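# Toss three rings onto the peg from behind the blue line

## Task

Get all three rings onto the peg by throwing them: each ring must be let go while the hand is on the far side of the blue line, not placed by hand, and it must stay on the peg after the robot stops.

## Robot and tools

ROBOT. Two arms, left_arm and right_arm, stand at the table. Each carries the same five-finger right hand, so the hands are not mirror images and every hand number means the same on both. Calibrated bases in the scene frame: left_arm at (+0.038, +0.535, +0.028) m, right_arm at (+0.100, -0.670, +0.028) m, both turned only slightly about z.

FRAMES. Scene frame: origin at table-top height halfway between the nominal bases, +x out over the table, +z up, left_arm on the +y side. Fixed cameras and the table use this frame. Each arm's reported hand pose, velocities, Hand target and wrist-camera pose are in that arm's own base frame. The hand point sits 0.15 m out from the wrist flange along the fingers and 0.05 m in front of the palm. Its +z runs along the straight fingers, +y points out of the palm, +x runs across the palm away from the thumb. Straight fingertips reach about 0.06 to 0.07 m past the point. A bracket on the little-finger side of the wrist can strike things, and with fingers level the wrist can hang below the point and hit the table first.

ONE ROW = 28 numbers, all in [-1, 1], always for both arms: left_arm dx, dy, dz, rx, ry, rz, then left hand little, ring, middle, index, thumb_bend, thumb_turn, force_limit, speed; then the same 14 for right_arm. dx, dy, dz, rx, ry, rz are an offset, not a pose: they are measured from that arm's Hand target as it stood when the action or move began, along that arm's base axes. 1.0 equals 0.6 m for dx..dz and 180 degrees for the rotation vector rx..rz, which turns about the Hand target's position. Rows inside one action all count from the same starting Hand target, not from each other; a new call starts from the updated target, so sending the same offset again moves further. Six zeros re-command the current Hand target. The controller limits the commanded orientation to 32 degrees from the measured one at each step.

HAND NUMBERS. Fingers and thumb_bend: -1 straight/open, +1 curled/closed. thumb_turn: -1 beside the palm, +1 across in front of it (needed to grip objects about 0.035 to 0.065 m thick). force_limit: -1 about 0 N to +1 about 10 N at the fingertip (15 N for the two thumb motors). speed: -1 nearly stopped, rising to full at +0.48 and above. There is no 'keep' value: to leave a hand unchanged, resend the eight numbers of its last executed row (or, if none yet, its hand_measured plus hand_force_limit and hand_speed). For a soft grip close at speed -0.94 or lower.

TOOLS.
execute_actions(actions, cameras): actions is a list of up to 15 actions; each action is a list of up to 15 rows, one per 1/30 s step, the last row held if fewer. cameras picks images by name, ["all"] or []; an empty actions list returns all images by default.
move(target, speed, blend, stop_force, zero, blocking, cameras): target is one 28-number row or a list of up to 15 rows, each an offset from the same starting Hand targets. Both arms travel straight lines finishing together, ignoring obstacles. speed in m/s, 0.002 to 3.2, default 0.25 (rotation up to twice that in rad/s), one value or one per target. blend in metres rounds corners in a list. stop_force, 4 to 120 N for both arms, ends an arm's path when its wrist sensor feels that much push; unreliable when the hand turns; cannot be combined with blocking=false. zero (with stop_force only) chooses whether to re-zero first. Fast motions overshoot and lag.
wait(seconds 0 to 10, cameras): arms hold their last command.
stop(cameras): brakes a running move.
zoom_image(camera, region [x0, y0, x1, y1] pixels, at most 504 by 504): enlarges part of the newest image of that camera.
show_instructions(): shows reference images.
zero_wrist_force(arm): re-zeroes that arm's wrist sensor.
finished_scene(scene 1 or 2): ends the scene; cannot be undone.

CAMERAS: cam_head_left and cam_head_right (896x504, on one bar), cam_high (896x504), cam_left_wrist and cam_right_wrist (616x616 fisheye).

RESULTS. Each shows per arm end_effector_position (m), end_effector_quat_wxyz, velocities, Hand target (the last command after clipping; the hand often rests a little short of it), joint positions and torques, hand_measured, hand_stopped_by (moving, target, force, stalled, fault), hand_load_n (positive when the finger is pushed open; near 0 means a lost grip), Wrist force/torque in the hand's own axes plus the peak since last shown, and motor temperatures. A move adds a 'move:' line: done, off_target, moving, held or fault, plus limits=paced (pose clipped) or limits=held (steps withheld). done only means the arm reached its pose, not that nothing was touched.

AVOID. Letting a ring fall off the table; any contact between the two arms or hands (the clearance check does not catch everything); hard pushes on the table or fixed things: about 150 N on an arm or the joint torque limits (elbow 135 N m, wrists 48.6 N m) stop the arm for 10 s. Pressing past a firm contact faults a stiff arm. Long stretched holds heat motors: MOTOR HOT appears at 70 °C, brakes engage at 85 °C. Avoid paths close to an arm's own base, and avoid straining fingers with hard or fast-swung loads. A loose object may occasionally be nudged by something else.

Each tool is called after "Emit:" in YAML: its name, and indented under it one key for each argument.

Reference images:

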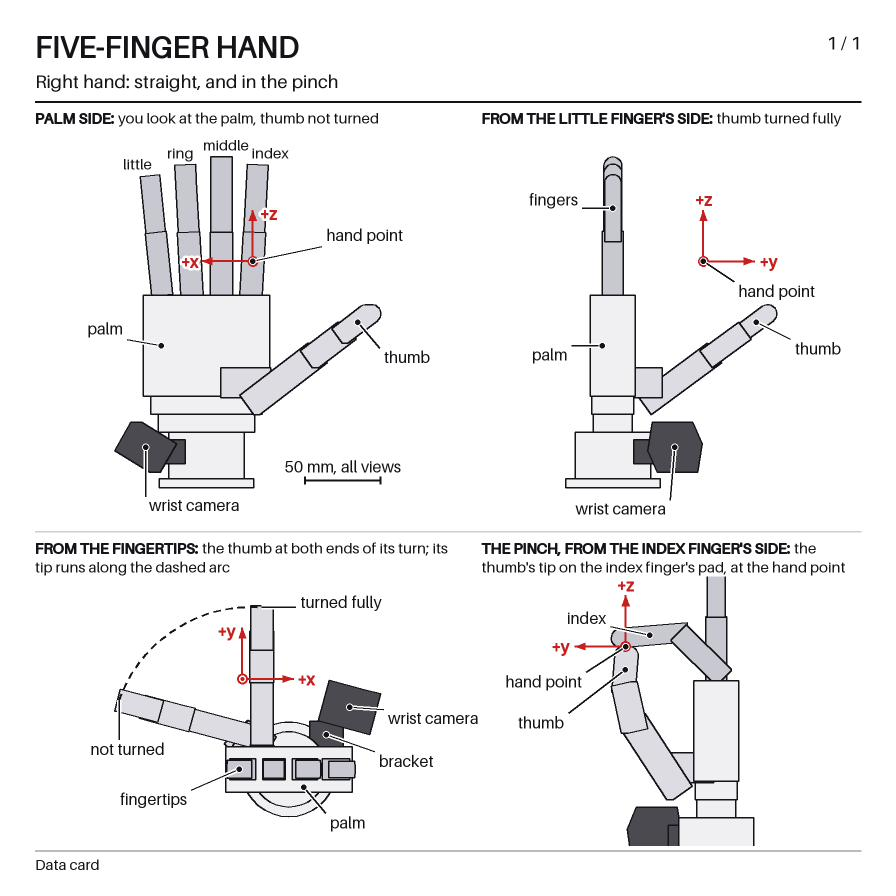

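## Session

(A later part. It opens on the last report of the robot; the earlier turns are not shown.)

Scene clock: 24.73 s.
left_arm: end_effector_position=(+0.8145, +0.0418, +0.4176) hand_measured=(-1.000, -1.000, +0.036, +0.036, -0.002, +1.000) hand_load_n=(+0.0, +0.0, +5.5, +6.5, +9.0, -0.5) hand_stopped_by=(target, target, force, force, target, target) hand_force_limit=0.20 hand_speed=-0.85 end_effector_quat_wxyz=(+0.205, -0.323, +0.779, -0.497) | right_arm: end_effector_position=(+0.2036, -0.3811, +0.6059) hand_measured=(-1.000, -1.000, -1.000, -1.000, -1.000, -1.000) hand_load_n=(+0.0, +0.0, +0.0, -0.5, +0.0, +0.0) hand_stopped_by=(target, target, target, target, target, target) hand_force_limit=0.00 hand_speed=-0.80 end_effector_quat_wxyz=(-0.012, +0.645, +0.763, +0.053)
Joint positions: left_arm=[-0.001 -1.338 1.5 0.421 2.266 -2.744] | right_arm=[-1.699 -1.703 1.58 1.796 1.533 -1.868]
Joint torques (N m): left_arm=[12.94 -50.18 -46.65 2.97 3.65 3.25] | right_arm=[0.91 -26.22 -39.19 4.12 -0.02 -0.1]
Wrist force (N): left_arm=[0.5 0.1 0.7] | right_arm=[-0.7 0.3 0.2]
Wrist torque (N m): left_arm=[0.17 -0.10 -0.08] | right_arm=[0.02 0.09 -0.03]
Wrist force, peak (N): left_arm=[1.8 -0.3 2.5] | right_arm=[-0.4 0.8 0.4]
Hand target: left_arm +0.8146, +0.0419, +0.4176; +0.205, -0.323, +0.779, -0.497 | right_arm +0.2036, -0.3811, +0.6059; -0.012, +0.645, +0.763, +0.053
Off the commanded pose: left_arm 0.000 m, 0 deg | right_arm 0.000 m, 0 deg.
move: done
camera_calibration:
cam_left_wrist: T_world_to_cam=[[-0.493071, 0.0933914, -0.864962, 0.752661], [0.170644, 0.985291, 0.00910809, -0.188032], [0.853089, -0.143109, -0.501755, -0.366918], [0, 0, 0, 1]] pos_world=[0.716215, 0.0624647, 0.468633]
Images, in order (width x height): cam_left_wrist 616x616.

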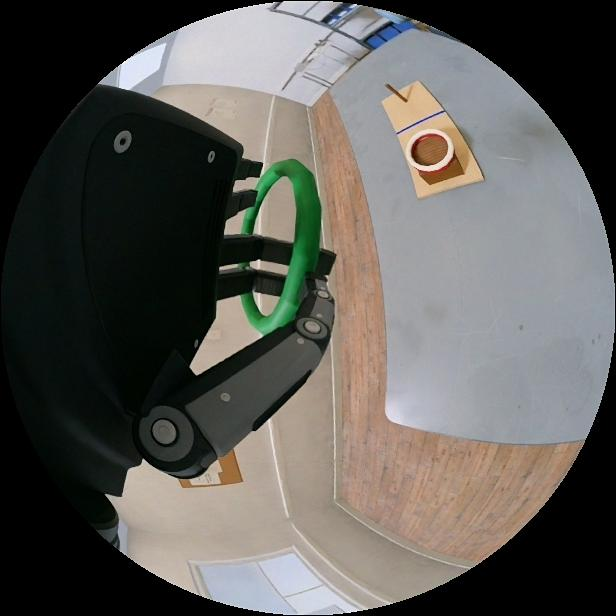

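Emit:
execute_actions:
  actions:
    - [[-0.0007,-0.0046,0,0,0,0,-1,-1,0.4,0.4,0,1,0.2,-0.85,0,0,0,0,0,0,-1,-1,-1,-1,-1,-1,0,-0.8],[-0.0028,-0.0183,0,0,0,0,-1,-1,0.4,0.4,0,1,0.2,-0.85,0,0,0,0,0,0,-1,-1,-1,-1,-1,-1,0,-0.8],[-0.0063,-0.0412,0,0,0,0,-1,-1,0.4,0.4,0,1,0.2,-0.85,0,0,0,0,0,0,-1,-1,-1,-1,-1,-1,0,-0.8],[-0.0112,-0.0732,0,0,0,0,-1,-1,0.4,0.4,0,1,0.2,-0.85,0,0,0,0,0,0,-1,-1,-1,-1,-1,-1,0,-0.8],[-0.0175,-0.1144,0,0,0,0,-1,-1,0.4,0.4,0,1,0.2,-0.85,0,0,0,0,0,0,-1,-1,-1,-1,-1,-1,0,-0.8],[-0.0253,-0.1648,0,0,0,0,-1,-1,0.4,0.4,0,1,0.2,-0.85,0,0,0,0,0,0,-1,-1,-1,-1,-1,-1,0,-0.8],[-0.0337,-0.2196,0,0,0,0,-1,-1,0.4,0.4,0,1,0.2,-0.85,0,0,0,0,0,0,-1,-1,-1,-1,-1,-1,0,-0.8],[-0.0421,-0.2746,0,0,0,0,-1,-1,0.4,0.4,0,1,0.2,-0.85,0,0,0,0,0,0,-1,-1,-1,-1,-1,-1,0,-0.8],[-0.0505,-0.3294,0,0,0,0,-1,-1,0.4,0.4,0,1,0.2,-0.85,0,0,0,0,0,0,-1,-1,-1,-1,-1,-1,0,-0.8],[-0.059,-0.3844,0,0,0,0,-1,-1,0.4,0.4,0,1,0.2,-0.85,0,0,0,0,0,0,-1,-1,-1,-1,-1,-1,0,-0.8],[-0.0674,-0.4392,0,0,0,0,-1,-1,0.4,0.4,0,1,0.2,-0.85,0,0,0,0,0,0,-1,-1,-1,-1,-1,-1,0,-0.8],[-0.0758,-0.4942,0,0,0,0,-1,-1,0.4,0.4,0,1,0.2,-0.85,0,0,0,0,0,0,-1,-1,-1,-1,-1,-1,0,-0.8],[-0.0842,-0.5492,0,0,0,0,-1,-1,0.4,0.4,0,1,0.2,-0.85,0,0,0,0,0,0,-1,-1,-1,-1,-1,-1,0,-0.8],[-0.0927,-0.604,0,0,0,0,-1,-1,0.4,0.4,0,1,0.2,-0.85,0,0,0,0,0,0,-1,-1,-1,-1,-1,-1,0,-0.8],[-0.1011,-0.659,0,0,0,0,-1,-1,0.4,0.4,0,1,0.2,-0.85,0,0,0,0,0,0,-1,-1,-1,-1,-1,-1,0,-0.8]]
    - [[-0.0084,-0.055,0,0,0,0,-1,-1,0.4,0.4,0,1,0.2,-0.85,0,0,0,0,0,0,-1,-1,-1,-1,-1,-1,0,-0.8],[-0.0168,-0.1098,0,0,0,0,-1,-1,0.4,0.4,0,1,0.2,-0.85,0,0,0,0,0,0,-1,-1,-1,-1,-1,-1,0,-0.8],[-0.0253,-0.1648,0,0,0,0,-1,-1,0.4,0.4,0,1,0.2,-0.85,0,0,0,0,0,0,-1,-1,-1,-1,-1,-1,0,-0.8],[-0.0337,-0.2196,0,0,0,0,-1,-1,0.4,0.4,0,1,0.2,-0.85,0,0,0,0,0,0,-1,-1,-1,-1,-1,-1,0,-0.8],[-0.0421,-0.2746,0,0,0,0,-1,-1,-1,-1,0,1,0.2,0.6,0,0,0,0,0,0,-1,-1,-1,-1,-1,-1,0,-0.8],[-0.0505,-0.3294,0,0,0,0,-1,-1,-1,-1,0,1,0.2,0.6,0,0,0,0,0,0,-1,-1,-1,-1,-1,-1,0,-0.8],[-0.059,-0.3844,0,0,0,0,-1,-1,-1,-1,0,1,0.2,0.6,0,0,0,0,0,0,-1,-1,-1,-1,-1,-1,0,-0.8],[-0.0674,-0.4392,0,0,0,0,-1,-1,-1,-1,0,1,0.2,0.6,0,0,0,0,0,0,-1,-1,-1,-1,-1,-1,0,-0.8],[-0.0758,-0.4942,0,0,0,0,-1,-1,-1,-1,0,1,0.2,0.6,0,0,0,0,0,0,-1,-1,-1,-1,-1,-1,0,-0.8],[-0.0835,-0.5445,0,0,0,0,-1,-1,-1,-1,0,1,0.2,0.6,0,0,0,0,0,0,-1,-1,-1,-1,-1,-1,0,-0.8],[-0.0899,-0.5857,0,0,0,0,-1,-1,-1,-1,0,1,0.2,0.6,0,0,0,0,0,0,-1,-1,-1,-1,-1,-1,0,-0.8],[-0.0948,-0.6177,0,0,0,0,-1,-1,-1,-1,0,1,0.2,0.6,0,0,0,0,0,0,-1,-1,-1,-1,-1,-1,0,-0.8],[-0.0983,-0.6406,0,0,0,0,-1,-1,-1,-1,0,1,0.2,0.6,0,0,0,0,0,0,-1,-1,-1,-1,-1,-1,0,-0.8],[-0.1004,-0.6543,0,0,0,0,-1,-1,-1,-1,0,1,0.2,0.6,0,0,0,0,0,0,-1,-1,-1,-1,-1,-1,0,-0.8],[-0.1011,-0.659,0,0,0,0,-1,-1,-1,-1,0,1,0.2,0.6,0,0,0,0,0,0,-1,-1,-1,-1,-1,-1,0,-0.8]]
  cameras: ["all"]

Emit:
zoom_image:
  camera: "cam_high"
  region: [330, 240, 460, 340]

Emit:
zoom_image:
  camera: "cam_left_wrist"
  region: [400, 240, 560, 420]

Scene clock: 27.67 s.
left_arm: end_effector_position=(+0.6743, -0.7355, +0.4141) hand_measured=(-1.000, -1.000, -1.000, -1.000, +0.000, +1.000) hand_load_n=(+0.0, +0.0, +0.0, +0.0, +0.0, +0.0) hand_stopped_by=(target, target, target, target, target, target) hand_force_limit=0.20 hand_speed=0.60 end_effector_quat_wxyz=(+0.203, -0.315, +0.775, -0.509) | right_arm: end_effector_position=(+0.2036, -0.3811, +0.6059) hand_measured=(-1.000, -1.000, -1.000, -1.000, -1.000, -1.000) hand_load_n=(+0.0, +0.0, +0.0, +0.0, +0.0, +0.5) hand_stopped_by=(target, target, target, target, target, target) hand_force_limit=0.00 hand_speed=-0.80 end_effector_quat_wxyz=(-0.012, +0.645, +0.763, +0.053)
Joint positions: left_arm=[-1.1 -1.168 1.272 0.323 1.3 -3.269] | right_arm=[-1.699 -1.703 1.58 1.796 1.533 -1.868]
Joint torques (N m): left_arm=[-16.39 -66.57 -46.3 2.32 -2.71 -3.31] | right_arm=[0.43 -26.83 -39.56 4.44 -0.09 -0.49]
Wrist force (N): left_arm=[0.5 -0.7 1.0] | right_arm=[0.1 -0.1 0.4]
Wrist torque (N m): left_arm=[0.13 -0.08 0.25] | right_arm=[-0.05 -0.02 0.00]
Wrist force, peak (N): left_arm=[3.5 -1.2 4.1] | right_arm=[-0.6 0.3 0.7]
Hand target: left_arm +0.6933, -0.7489, +0.4176; +0.205, -0.323, +0.779, -0.497 | right_arm +0.2036, -0.3811, +0.6059; -0.012, +0.645, +0.763, +0.053
Off the commanded pose: left_arm 0.023 m, 2 deg | right_arm 0.000 m, 0 deg.
Step readings (end_effector_position of left_arm | right_arm):
0: (+0.8146, +0.0419, +0.4176) | (+0.2036, -0.3811, +0.6059)
1: (+0.8146, +0.0419, +0.4176) | (+0.2036, -0.3811, +0.6059)
2: (+0.8145, +0.0417, +0.4175) | (+0.2036, -0.3811, +0.6059)
4: (+0.8139, +0.0377, +0.4175) | (+0.2036, -0.3811, +0.6059)
8: (+0.8062, -0.0042, +0.4178) | (+0.2036, -0.3811, +0.6059)
15: (+0.7720, -0.1742, +0.4194) | (+0.2036, -0.3811, +0.6059)
16: (+0.7664, -0.2025, +0.4198) | (+0.2036, -0.3811, +0.6059)
17: (+0.7593, -0.2391, +0.4202) | (+0.2036, -0.3811, +0.6059)
19: (+0.7474, -0.2994, +0.4207) | (+0.2036, -0.3811, +0.6059)
23: (+0.7198, -0.4331, +0.4212) | (+0.2036, -0.3811, +0.6059)
30: (+0.6766, -0.6478, +0.4165) | (+0.2036, -0.3811, +0.6059)
camera_calibration:
cam_left_wrist: T_world_to_cam=[[-0.47871, 0.0826489, -0.874074, 0.739309], [0.187277, 0.982259, -0.00968889, 0.596145], [0.857767, -0.168332, -0.485696, -0.388565], [0, 0, 0, 1]] pos_world=[0.575568, -0.71208, 0.463262]
cam_right_wrist: T_world_to_cam=[[0.9142, 0.396086, 0.0857597, -0.0866957], [0.318577, -0.833174, 0.452029, -0.659693], [0.250495, -0.385924, -0.887871, 0.455478], [0, 0, 0, 1]] pos_world=[0.175325, -0.33952, 0.710041]

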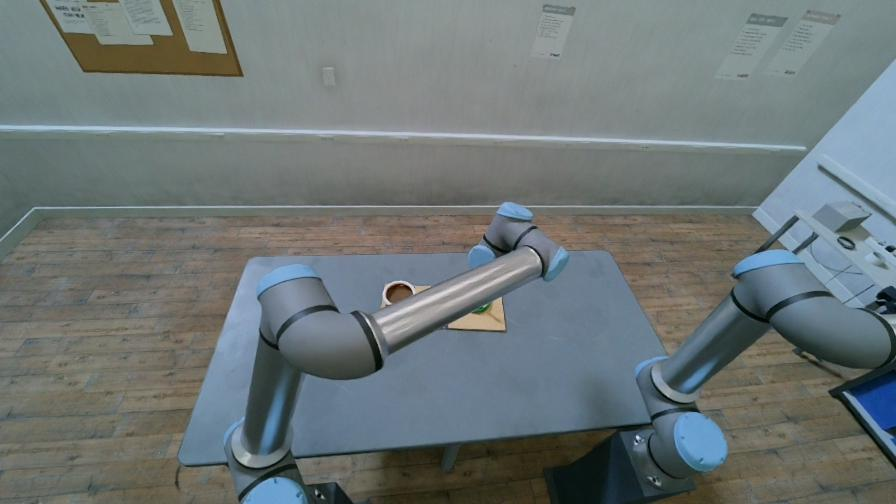

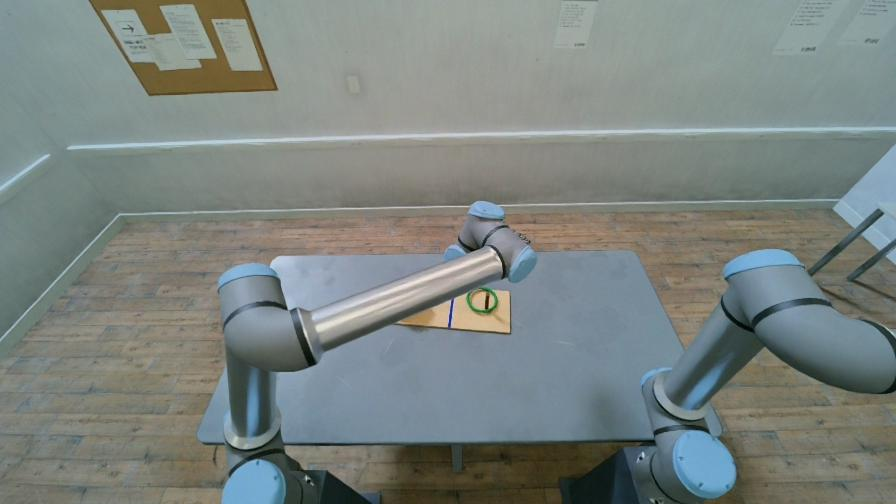

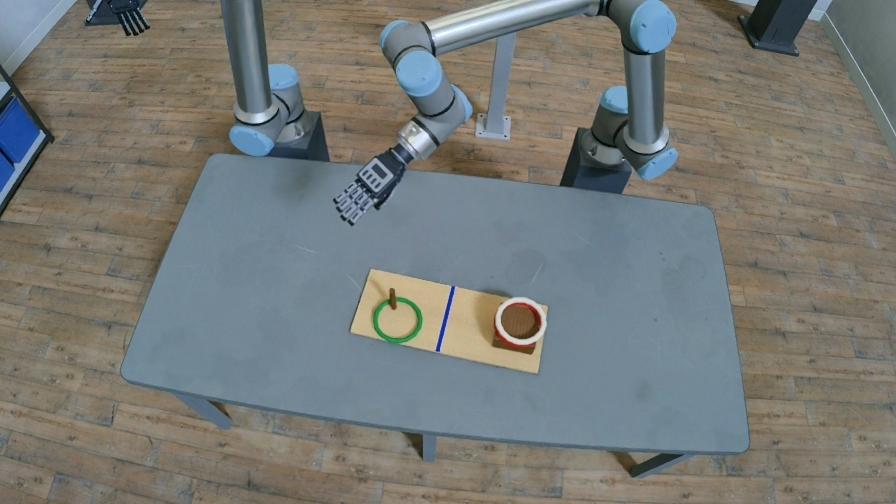

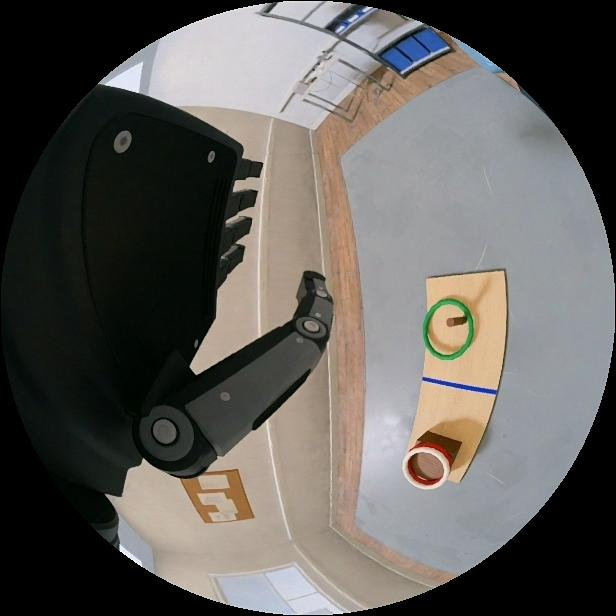

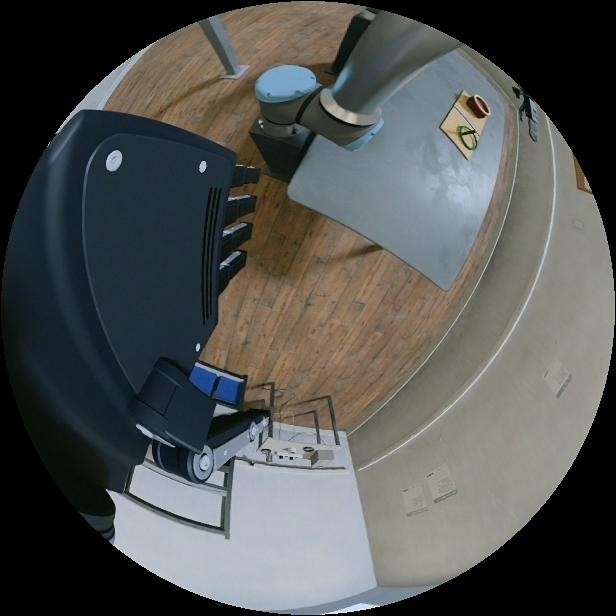

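Scaled by 3.877 from the camera's 896x504 image, which has a finer 1280x720 frame.

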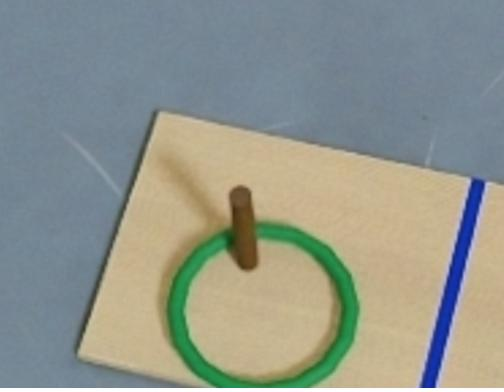

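Scaled by 2.800 from the camera's 616x616 image, which has a finer 880x880 frame.

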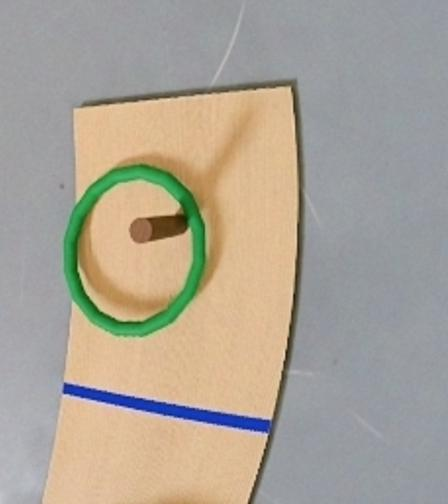

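Emit:
move:
  target: [0.0337,0.7693,-0.396,-0.0589,-0.0589,0, -1,-1,-1,-1,-0.1,1, 0.2,-0.3, 0,0,0,0,0,0, -1,-1,-1,-1,-1,-1,0.0,-0.8]
  speed: 0.4
  cameras: ["cam_left_wrist","cam_high","cam_head_right"]

Emit:
zoom_image:
  camera: "cam_left_wrist"
  region: [270, 150, 470, 350]

Emit:
zoom_image:
  camera: "cam_high"
  region: [350, 260, 430, 340]

Emit:
zoom_image:
  camera: "cam_head_right"
  region: [370, 260, 530, 360]

Scene clock: 30.67 s.
left_arm: end_effector_position=(+0.7134, -0.2874, +0.1800) hand_measured=(-1.000, -1.000, -1.000, -1.000, -0.100, +1.000) hand_load_n=(+0.0, +0.0, +0.0, +0.0, +0.0, +0.0) hand_stopped_by=(target, target, target, target, target, target) hand_force_limit=0.20 hand_speed=-0.30 end_effector_quat_wxyz=(+0.246, -0.294, +0.708, -0.594) | right_arm: end_effector_position=(+0.2036, -0.3811, +0.6059) hand_measured=(-1.000, -1.000, -1.000, -1.000, -1.000, -1.000) hand_load_n=(+0.0, +0.5, +0.0, +0.0, +0.0, +0.0) hand_stopped_by=(target, target, target, target, target, target) hand_force_limit=0.00 hand_speed=-0.80 end_effector_quat_wxyz=(-0.012, +0.645, +0.763, +0.053)
Joint positions: left_arm=[-0.584 -1.413 2.145 -0.554 1.769 -3.107] | right_arm=[-1.699 -1.703 1.58 1.796 1.533 -1.868]
Joint torques (N m): left_arm=[17.06 -34.06 -26.71 -4.16 2.5 2.57] | right_arm=[1.45 -28.18 -39.17 4.4 -0.25 -0.27]
Wrist force (N): left_arm=[0.4 -0.4 1.2] | right_arm=[0.2 0.1 0.5]
Wrist torque (N m): left_arm=[0.20 -0.07 -0.07] | right_arm=[-0.02 -0.05 0.01]
Wrist force, peak (N): left_arm=[1.6 -2.1 1.3] | right_arm=[-0.1 0.4 0.9]
Hand target: left_arm +0.7135, -0.2873, +0.1800; +0.246, -0.294, +0.708, -0.594 | right_arm +0.2036, -0.3811, +0.6059; -0.012, +0.645, +0.763, +0.053
Off the commanded pose: left_arm 0.000 m, 0 deg | right_arm 0.000 m, 0 deg.
move: done
camera_calibration:
cam_left_wrist: T_world_to_cam=[[-0.324963, -0.0747225, -0.94277, 0.373881], [0.182893, 0.97309, -0.140167, 0.170389], [0.927873, -0.217975, -0.302552, -0.557702], [0, 0, 0, 1]] pos_world=[0.607811, -0.259431, 0.207632]
Images, in order (width x height): cam_head_right 896x504, cam_high 896x504, cam_left_wrist 616x616.

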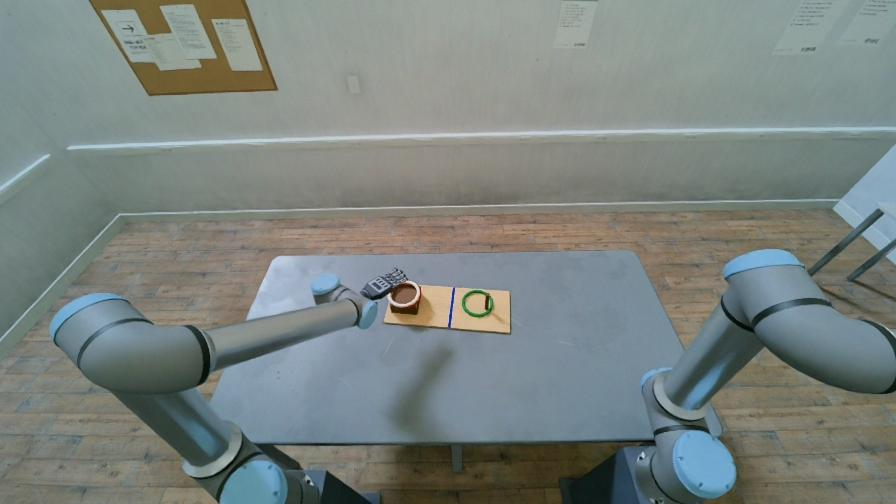

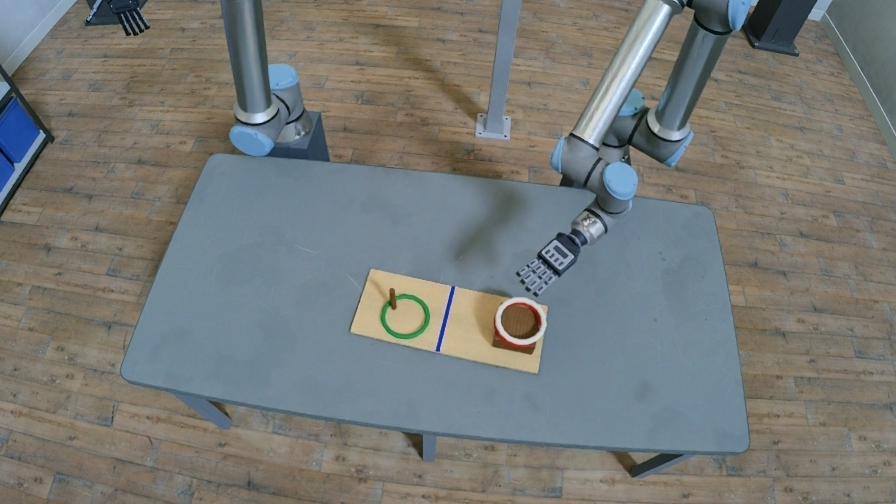

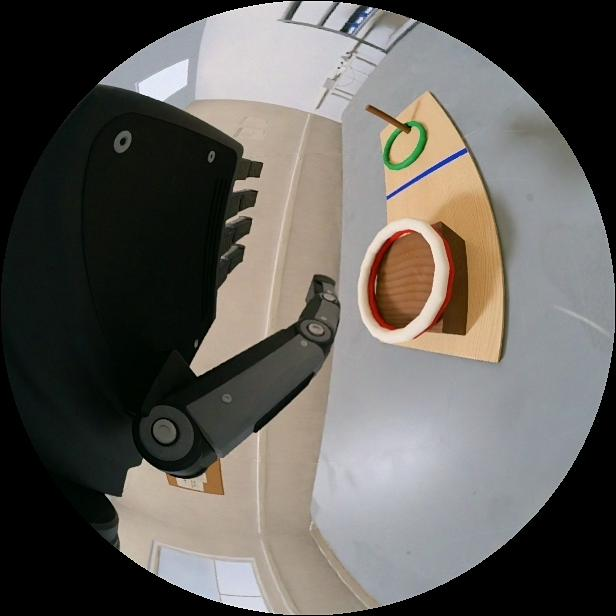

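Scaled by 2.520 from the camera's 616x616 image, which has a finer 880x880 frame.

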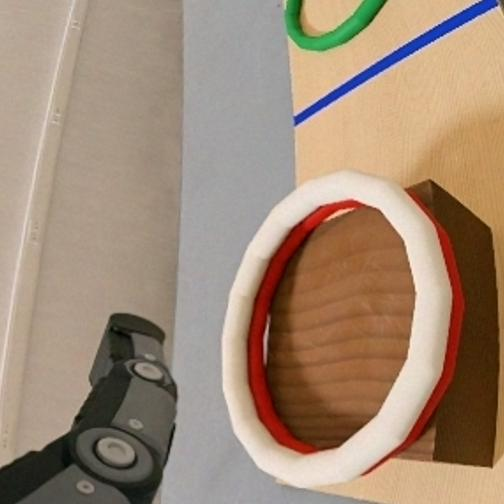

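Scaled by 6.300 from the camera's 896x504 image, which has a finer 1280x720 frame.

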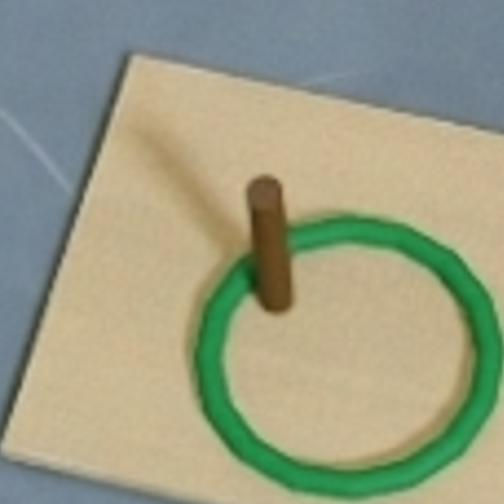

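Scaled by 3.150 from the camera's 896x504 image, which has a finer 1280x720 frame.

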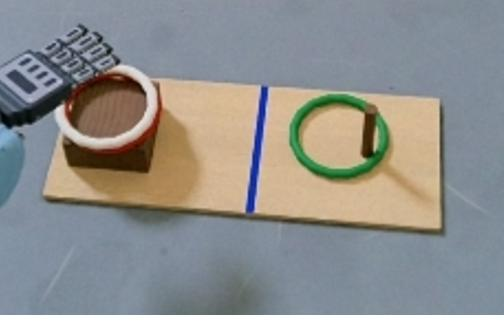

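Emit:
move:
  target:
    - [0.0048,0.0062,-0.13,0,0,0, -1,-1,-1,-1,-0.1,1, 0.2,-0.3, 0,0,0,0,0,0, -1,-1,-1,-1,-1,-1,0.0,-0.8]
    - [0.0048,0.0062,-0.2008,0,0,0, -1,-1,-1,-1,-0.1,1, 0.2,-0.3, 0,0,0,0,0,0, -1,-1,-1,-1,-1,-1,0.0,-0.8]
  speed: [0.1,0.04]
  stop_force: 4

Emit:
move:
  target: [0,0,0,0,0,0, -1,-1,-0.35,-0.35,-0.1,1, 0.2,-0.4, 0,0,0,0,0,0, -1,-1,-1,-1,-1,-1,0.0,-0.8]
  cameras: ["cam_left_wrist","cam_high"]

Emit:
zoom_image:
  camera: "cam_left_wrist"
  region: [220, 140, 400, 350]

Emit:
zoom_image:
  camera: "cam_high"
  region: [480, 250, 600, 360]

Scene clock: 34.27 s.
left_arm: end_effector_position=(+0.7164, -0.2836, +0.0595) hand_measured=(-1.000, -1.000, -1.000, -1.000, -0.100, +1.000) hand_load_n=(+0.0, +0.0, +0.0, +0.0, +0.0, +0.0) hand_stopped_by=(target, target, target, target, target, target) hand_force_limit=0.20 hand_speed=-0.30 end_effector_quat_wxyz=(+0.246, -0.294, +0.708, -0.594) | right_arm: end_effector_position=(+0.2036, -0.3811, +0.6059) hand_measured=(-1.000, -1.000, -1.000, -1.000, -1.000, -1.000) hand_load_n=(+0.0, +0.0, +0.0, +0.0, +0.0, +0.0) hand_stopped_by=(target, target, target, target, target, target) hand_force_limit=0.00 hand_speed=-0.80 end_effector_quat_wxyz=(-0.012, +0.645, +0.763, +0.053)
Joint positions: left_arm=[-0.575 -1.229 2.21 -0.802 1.779 -3.106] | right_arm=[-1.699 -1.703 1.58 1.796 1.533 -1.868]
Joint torques (N m): left_arm=[15.13 -42.04 -18.84 -3.64 2.6 0.64] | right_arm=[0.89 -26.7 -39.23 4.55 0 -0.43]
Wrist force (N): left_arm=[0.2 -0.5 1.0] | right_arm=[-0.3 0.0 0.5]
Wrist torque (N m): left_arm=[0.21 -0.04 -0.11] | right_arm=[-0.02 0.03 -0.02]
Wrist force, peak (N): left_arm=[0.4 -0.4 1.6] | right_arm=[-0.2 0.1 0.9]
Hand target: left_arm +0.7164, -0.2836, +0.0595; +0.246, -0.294, +0.708, -0.594 | right_arm +0.2036, -0.3811, +0.6059; -0.012, +0.645, +0.763, +0.053
Off the commanded pose: left_arm 0.000 m, 0 deg | right_arm 0.000 m, 0 deg.
move: done

Scene clock: 34.93 s.
left_arm: end_effector_position=(+0.7164, -0.2836, +0.0595) hand_measured=(-1.000, -1.000, -0.350, -0.350, -0.100, +1.000) hand_load_n=(+0.0, +0.0, +0.0, +0.0, +0.0, +0.0) hand_stopped_by=(target, target, target, target, target, target) hand_force_limit=0.20 hand_speed=-0.40 end_effector_quat_wxyz=(+0.246, -0.294, +0.708, -0.594) | right_arm: end_effector_position=(+0.2036, -0.3811, +0.6059) hand_measured=(-1.000, -1.000, -1.000, -1.000, -1.000, -1.000) hand_load_n=(+0.0, +0.0, +0.0, +0.0, +0.0, +0.0) hand_stopped_by=(target, target, target, target, target, target) hand_force_limit=0.00 hand_speed=-0.80 end_effector_quat_wxyz=(-0.012, +0.645, +0.763, +0.053)
Joint positions: left_arm=[-0.575 -1.229 2.21 -0.802 1.779 -3.106] | right_arm=[-1.699 -1.703 1.58 1.796 1.533 -1.868]
Joint torques (N m): left_arm=[14.81 -44.22 -19.03 -2.17 2.3 -0.88] | right_arm=[1.11 -26.65 -39.18 4.29 -0.23 -0.72]
Wrist force (N): left_arm=[0.6 -0.2 1.0] | right_arm=[-0.1 0.1 0.5]
Wrist torque (N m): left_arm=[0.26 -0.09 -0.08] | right_arm=[-0.02 0.00 -0.01]
Wrist force, peak (N): left_arm=[0.6 -0.4 1.2] | right_arm=[-0.1 0.9 0.2]
Hand target: left_arm +0.7164, -0.2836, +0.0595; +0.246, -0.294, +0.708, -0.594 | right_arm +0.2036, -0.3811, +0.6059; -0.012, +0.645, +0.763, +0.053
Off the commanded pose: left_arm 0.000 m, 0 deg | right_arm 0.000 m, 0 deg.
move: done
camera_calibration:
cam_left_wrist: T_world_to_cam=[[-0.324877, -0.0747084, -0.942801, 0.261363], [0.183007, 0.973068, -0.140169, 0.149181], [0.927881, -0.218077, -0.302455, -0.596092], [0, 0, 0, 1]] pos_world=[0.610712, -0.255632, 0.0870322]
Images, in order (width x height): cam_high 896x504, cam_left_wrist 616x616.

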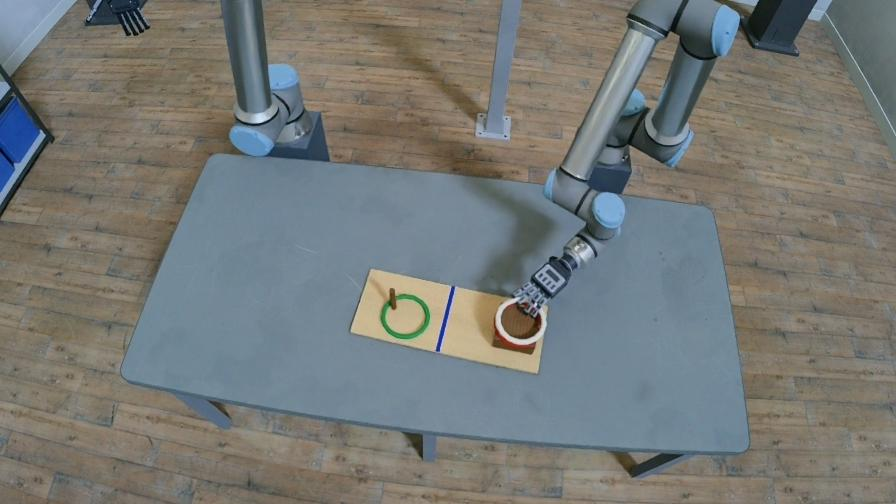

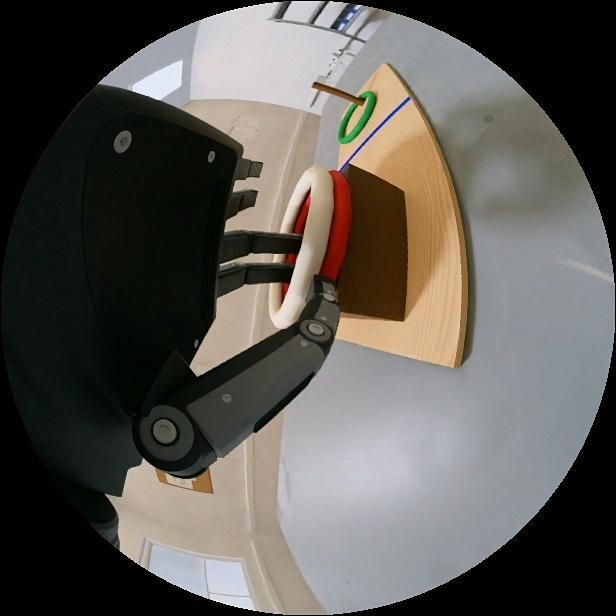

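Scaled by 2.400 from the camera's 616x616 image, which has a finer 880x880 frame.

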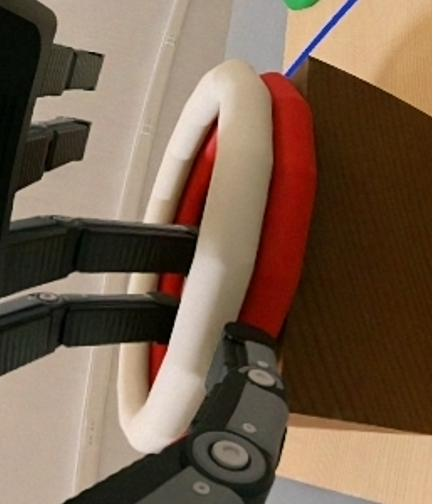

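Scaled by 4.200 from the camera's 896x504 image, which has a finer 1280x720 frame.

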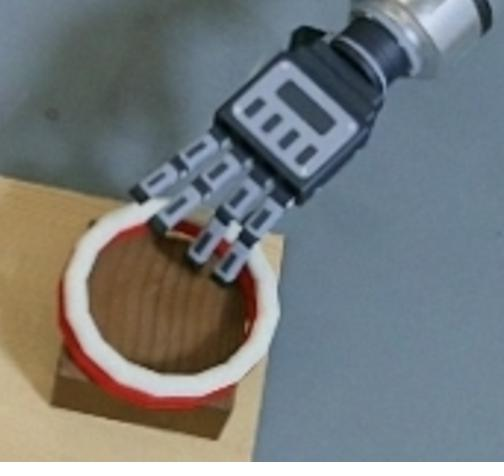

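Emit:
move:
  target: [0.0059,-0.0059,0,0,0,0, -1,-1,-0.35,-0.35,-0.1,1, 0.2,-0.4, 0,0,0,0,0,0, -1,-1,-1,-1,-1,-1,0.0,-0.8]
  speed: 0.03

Emit:
move:
  target: [0,0,0,0,0,0, -1,-1,0.4,0.4,-0.1,1, 0.2,-0.85, 0,0,0,0,0,0, -1,-1,-1,-1,-1,-1,0.0,-0.8]
  cameras: ["cam_left_wrist"]

Emit:
zoom_image:
  camera: "cam_left_wrist"
  region: [220, 140, 400, 350]

Scene clock: 35.90 s.
left_arm: end_effector_position=(+0.7198, -0.2870, +0.0595) hand_measured=(-1.000, -1.000, -0.350, -0.350, -0.100, +1.000) hand_load_n=(+0.0, +0.0, +0.0, +0.0, +0.5, +0.0) hand_stopped_by=(target, target, target, target, target, target) hand_force_limit=0.20 hand_speed=-0.40 end_effector_quat_wxyz=(+0.246, -0.294, +0.708, -0.594) | right_arm: end_effector_position=(+0.2036, -0.3811, +0.6059) hand_measured=(-1.000, -1.000, -1.000, -1.000, -1.000, -1.000) hand_load_n=(+0.0, +0.0, +0.0, +0.0, -0.5, +0.0) hand_stopped_by=(target, target, target, target, target, target) hand_force_limit=0.00 hand_speed=-0.80 end_effector_quat_wxyz=(-0.012, +0.645, +0.763, +0.053)
Joint positions: left_arm=[-0.577 -1.224 2.202 -0.799 1.777 -3.106] | right_arm=[-1.699 -1.703 1.58 1.796 1.533 -1.868]
Joint torques (N m): left_arm=[-14.44 -46.68 -30.92 1.47 -1.92 -3.28] | right_arm=[1.74 -27.66 -39.14 4.51 -0.29 -0.38]
Wrist force (N): left_arm=[0.5 -0.5 1.0] | right_arm=[-0.7 0.1 0.9]
Wrist torque (N m): left_arm=[0.22 -0.08 -0.02] | right_arm=[-0.05 0.07 -0.04]
Wrist force, peak (N): left_arm=[0.4 -0.4 1.3] | right_arm=[-0.7 0.1 0.9]
Hand target: left_arm +0.7199, -0.2871, +0.0595; +0.246, -0.294, +0.708, -0.594 | right_arm +0.2036, -0.3811, +0.6059; -0.012, +0.645, +0.763, +0.053
Off the commanded pose: left_arm 0.000 m, 0 deg | right_arm 0.000 m, 0 deg.
move: done

Scene clock: 37.17 s.
left_arm: end_effector_position=(+0.7199, -0.2871, +0.0595) hand_measured=(-1.000, -1.000, +0.064, +0.050, -0.102, +1.000) hand_load_n=(+0.0, +0.0, +6.0, +6.5, +5.0, -0.5) hand_stopped_by=(target, target, force, force, target, target) hand_force_limit=0.20 hand_speed=-0.85 end_effector_quat_wxyz=(+0.246, -0.294, +0.708, -0.594) | right_arm: end_effector_position=(+0.2036, -0.3811, +0.6059) hand_measured=(-1.000, -1.000, -1.000, -1.000, -1.000, -1.000) hand_load_n=(+0.0, +0.0, +0.0, +0.0, +0.0, +0.0) hand_stopped_by=(target, target, target, target, target, target) hand_force_limit=0.00 hand_speed=-0.80 end_effector_quat_wxyz=(-0.012, +0.645, +0.763, +0.053)
Joint positions: left_arm=[-0.577 -1.224 2.201 -0.799 1.777 -3.106] | right_arm=[-1.699 -1.703 1.58 1.796 1.533 -1.868]
Joint torques (N m): left_arm=[-16.46 -43.71 -24.25 1.33 -2.09 -3.27] | right_arm=[0.48 -26.55 -38.95 4.51 0.12 -0.65]
Wrist force (N): left_arm=[0.5 -5.1 0.6] | right_arm=[0.1 -0.4 0.6]
Wrist torque (N m): left_arm=[0.25 -0.06 -0.06] | right_arm=[-0.10 -0.03 -0.01]
Wrist force, peak (N): left_arm=[0.4 -5.7 2.0] | right_arm=[0.0 0.7 0.5]
Hand target: left_arm +0.7199, -0.2871, +0.0595; +0.246, -0.294, +0.708, -0.594 | right_arm +0.2036, -0.3811, +0.6059; -0.012, +0.645, +0.763, +0.053
Off the commanded pose: left_arm 0.000 m, 0 deg | right_arm 0.000 m, 0 deg.
move: done
camera_calibration:
cam_left_wrist: T_world_to_cam=[[-0.324893, -0.0748001, -0.942788, 0.262255], [0.182976, 0.973061, -0.140257, 0.151954], [0.927881, -0.218077, -0.302454, -0.600196], [0, 0, 0, 1]] pos_world=[0.614312, -0.259132, 0.0870321]
Images, in order (width x height): cam_left_wrist 616x616.

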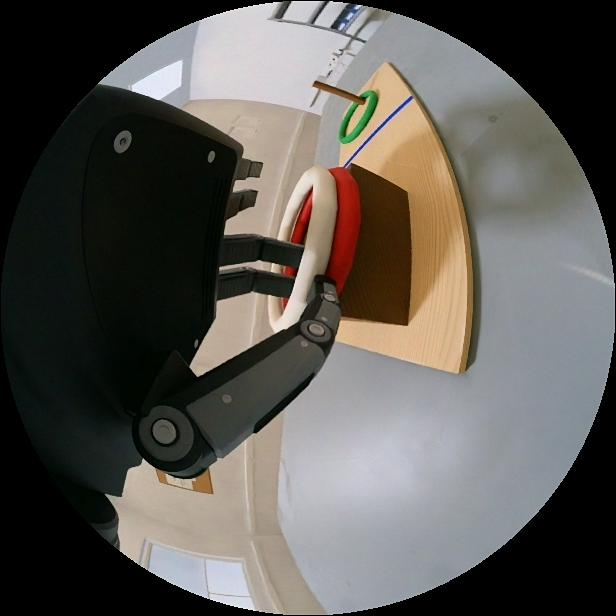

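Scaled by 2.400 from the camera's 616x616 image, which has a finer 880x880 frame.

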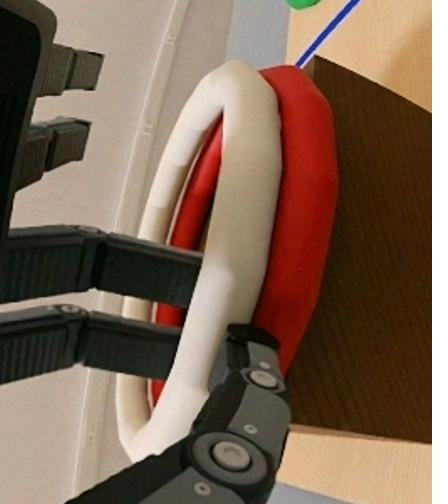

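Emit:
move:
  target: [0,0,0.03,0,0,0, -1,-1,0.4,0.4,-0.1,1, 0.2,-0.85, 0,0,0,0,0,0, -1,-1,-1,-1,-1,-1,0.0,-0.8]
  speed: 0.03
  cameras: ["cam_left_wrist","cam_high"]

Emit:
zoom_image:
  camera: "cam_left_wrist"
  region: [220, 140, 400, 350]

Emit:
zoom_image:
  camera: "cam_high"
  region: [350, 260, 430, 340]

Scene clock: 39.60 s.
left_arm: end_effector_position=(+0.7199, -0.2871, +0.0773) hand_measured=(-1.000, -1.000, +0.064, +0.050, -0.102, +1.000) hand_load_n=(+0.0, +0.0, +5.0, +6.0, +7.0, -0.5) hand_stopped_by=(target, target, force, force, target, target) hand_force_limit=0.20 hand_speed=-0.85 end_effector_quat_wxyz=(+0.246, -0.294, +0.708, -0.594) | right_arm: end_effector_position=(+0.2036, -0.3811, +0.6059) hand_measured=(-1.000, -1.000, -1.000, -1.000, -1.000, -1.000) hand_load_n=(+0.0, +0.0, +0.0, +0.0, +0.0, +0.0) hand_stopped_by=(target, target, target, target, target, target) hand_force_limit=0.00 hand_speed=-0.80 end_effector_quat_wxyz=(-0.012, +0.645, +0.763, +0.053)
Joint positions: left_arm=[-0.577 -1.254 2.194 -0.762 1.777 -3.106] | right_arm=[-1.699 -1.703 1.58 1.796 1.533 -1.868]
Joint torques (N m): left_arm=[-11.06 -74.02 -32.37 1.25 -1.45 -2.94] | right_arm=[-0.31 -27.66 -38.69 4.4 -0.53 -0.59]
Wrist force (N): left_arm=[0.5 0.3 1.2] | right_arm=[0.1 0.3 0.3]
Wrist torque (N m): left_arm=[0.22 -0.09 0.00] | right_arm=[0.03 -0.02 0.02]
Wrist force, peak (N): left_arm=[0.4 -5.6 0.7] | right_arm=[-0.7 0.0 0.6]
Hand target: left_arm +0.7199, -0.2871, +0.0775; +0.246, -0.294, +0.708, -0.594 | right_arm +0.2036, -0.3811, +0.6059; -0.012, +0.645, +0.763, +0.053
Off the commanded pose: left_arm 0.000 m, 0 deg | right_arm 0.000 m, 0 deg.
move: done
camera_calibration:
cam_left_wrist: T_world_to_cam=[[-0.324893, -0.0748001, -0.942788, 0.279099], [0.182976, 0.973061, -0.140257, 0.154483], [0.927881, -0.218077, -0.302454, -0.59469], [0, 0, 0, 1]] pos_world=[0.614212, -0.259132, 0.104932]
Images, in order (width x height): cam_high 896x504, cam_left_wrist 616x616.

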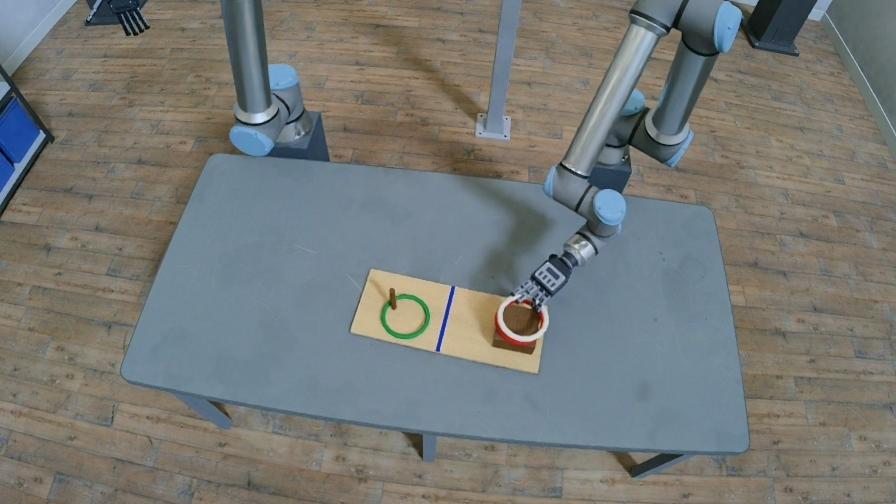

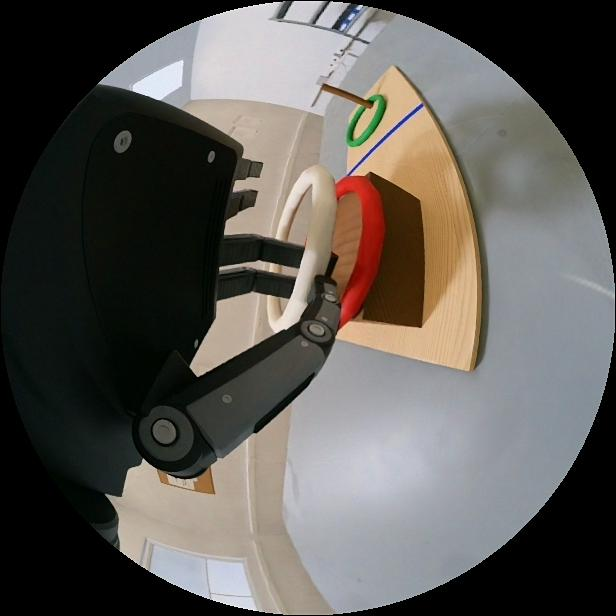

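Scaled by 2.400 from the camera's 616x616 image, which has a finer 880x880 frame.

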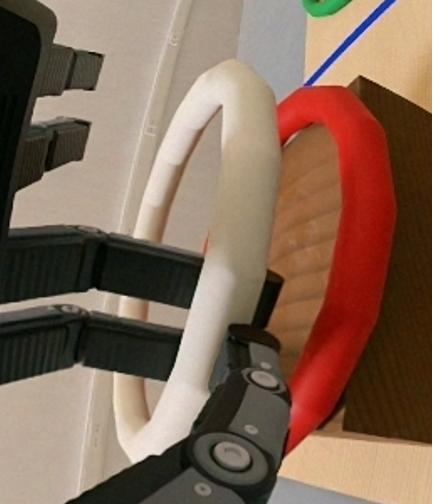

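Scaled by 6.300 from the camera's 896x504 image, which has a finer 1280x720 frame.

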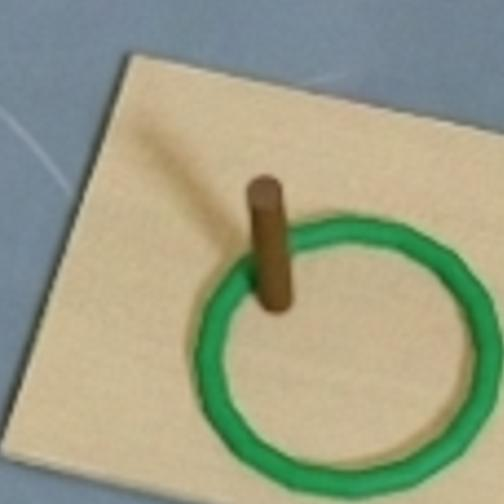

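Emit:
move:
  target: [0.1592,0.5555,0.575,0,0,0, -1,-1,0.4,0.4,-0.1,1, 0.2,-0.85, 0,0,0,0,0,0, -1,-1,-1,-1,-1,-1,0.0,-0.8]
  speed: 0.35
  cameras: ["cam_left_wrist"]

Emit:
zoom_image:
  camera: "cam_left_wrist"
  region: [220, 140, 400, 350]

Scene clock: 42.00 s.
left_arm: end_effector_position=(+0.8154, +0.0461, +0.4224) hand_measured=(-1.000, -1.000, +0.064, +0.050, -0.102, +1.000) hand_load_n=(+0.0, +0.0, +5.5, +6.0, +7.0, -0.5) hand_stopped_by=(target, target, force, force, target, target) hand_force_limit=0.20 hand_speed=-0.85 end_effector_quat_wxyz=(+0.246, -0.294, +0.708, -0.594) | right_arm: end_effector_position=(+0.2036, -0.3811, +0.6059) hand_measured=(-1.000, -1.000, -1.000, -1.000, -1.000, -1.000) hand_load_n=(+0.0, +0.0, +0.0, +0.0, +0.0, +0.0) hand_stopped_by=(target, target, target, target, target, target) hand_force_limit=0.00 hand_speed=-0.80 end_effector_quat_wxyz=(-0.012, +0.645, +0.763, +0.053)
Joint positions: left_arm=[0.047 -1.406 1.656 0.007 2.387 -2.954] | right_arm=[-1.699 -1.703 1.58 1.796 1.533 -1.868]
Joint torques (N m): left_arm=[17.1 -47.5 -43.69 2.36 2.47 3.19] | right_arm=[1.51 -26.04 -39.61 4.42 -0.28 -0.69]
Wrist force (N): left_arm=[0.4 0.2 1.2] | right_arm=[-0.3 0.1 0.2]
Wrist torque (N m): left_arm=[0.20 -0.08 -0.08] | right_arm=[0.01 0.04 -0.02]
Wrist force, peak (N): left_arm=[1.8 1.7 2.0] | right_arm=[0.6 0.3 0.6]
Hand target: left_arm +0.8154, +0.0462, +0.4225; +0.246, -0.294, +0.708, -0.594 | right_arm +0.2036, -0.3811, +0.6059; -0.012, +0.645, +0.763, +0.053
Off the commanded pose: left_arm 0.000 m, 0 deg | right_arm 0.000 m, 0 deg.
move: done
camera_calibration:
cam_left_wrist: T_world_to_cam=[[-0.324886, -0.0748012, -0.94279, 0.660308], [0.182886, 0.973082, -0.140227, -0.138778], [0.927902, -0.217981, -0.302461, -0.506311], [0, 0, 0, 1]] pos_world=[0.709712, 0.0740681, 0.449932]
Images, in order (width x height): cam_left_wrist 616x616.

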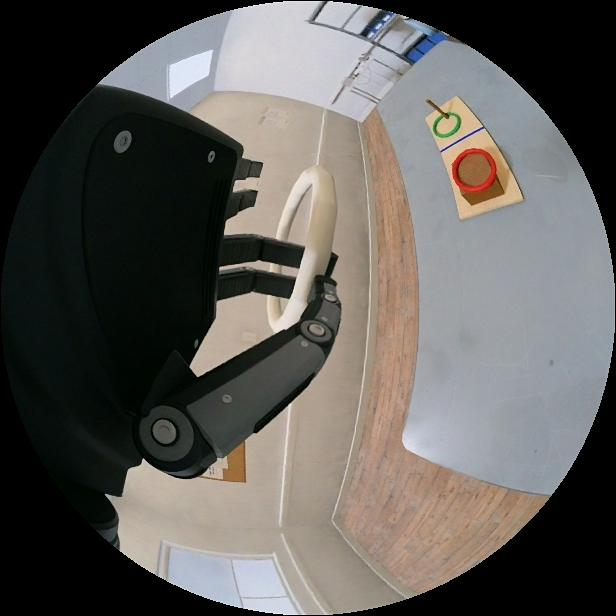

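Scaled by 2.400 from the camera's 616x616 image, which has a finer 880x880 frame.

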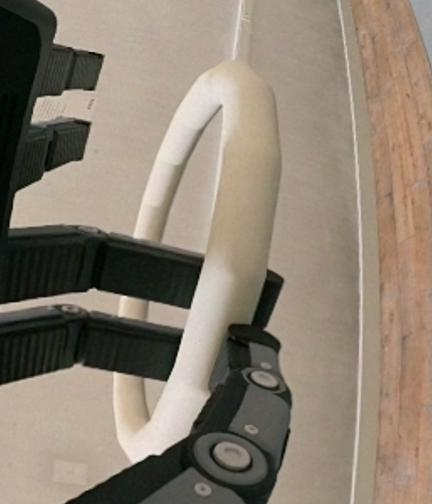

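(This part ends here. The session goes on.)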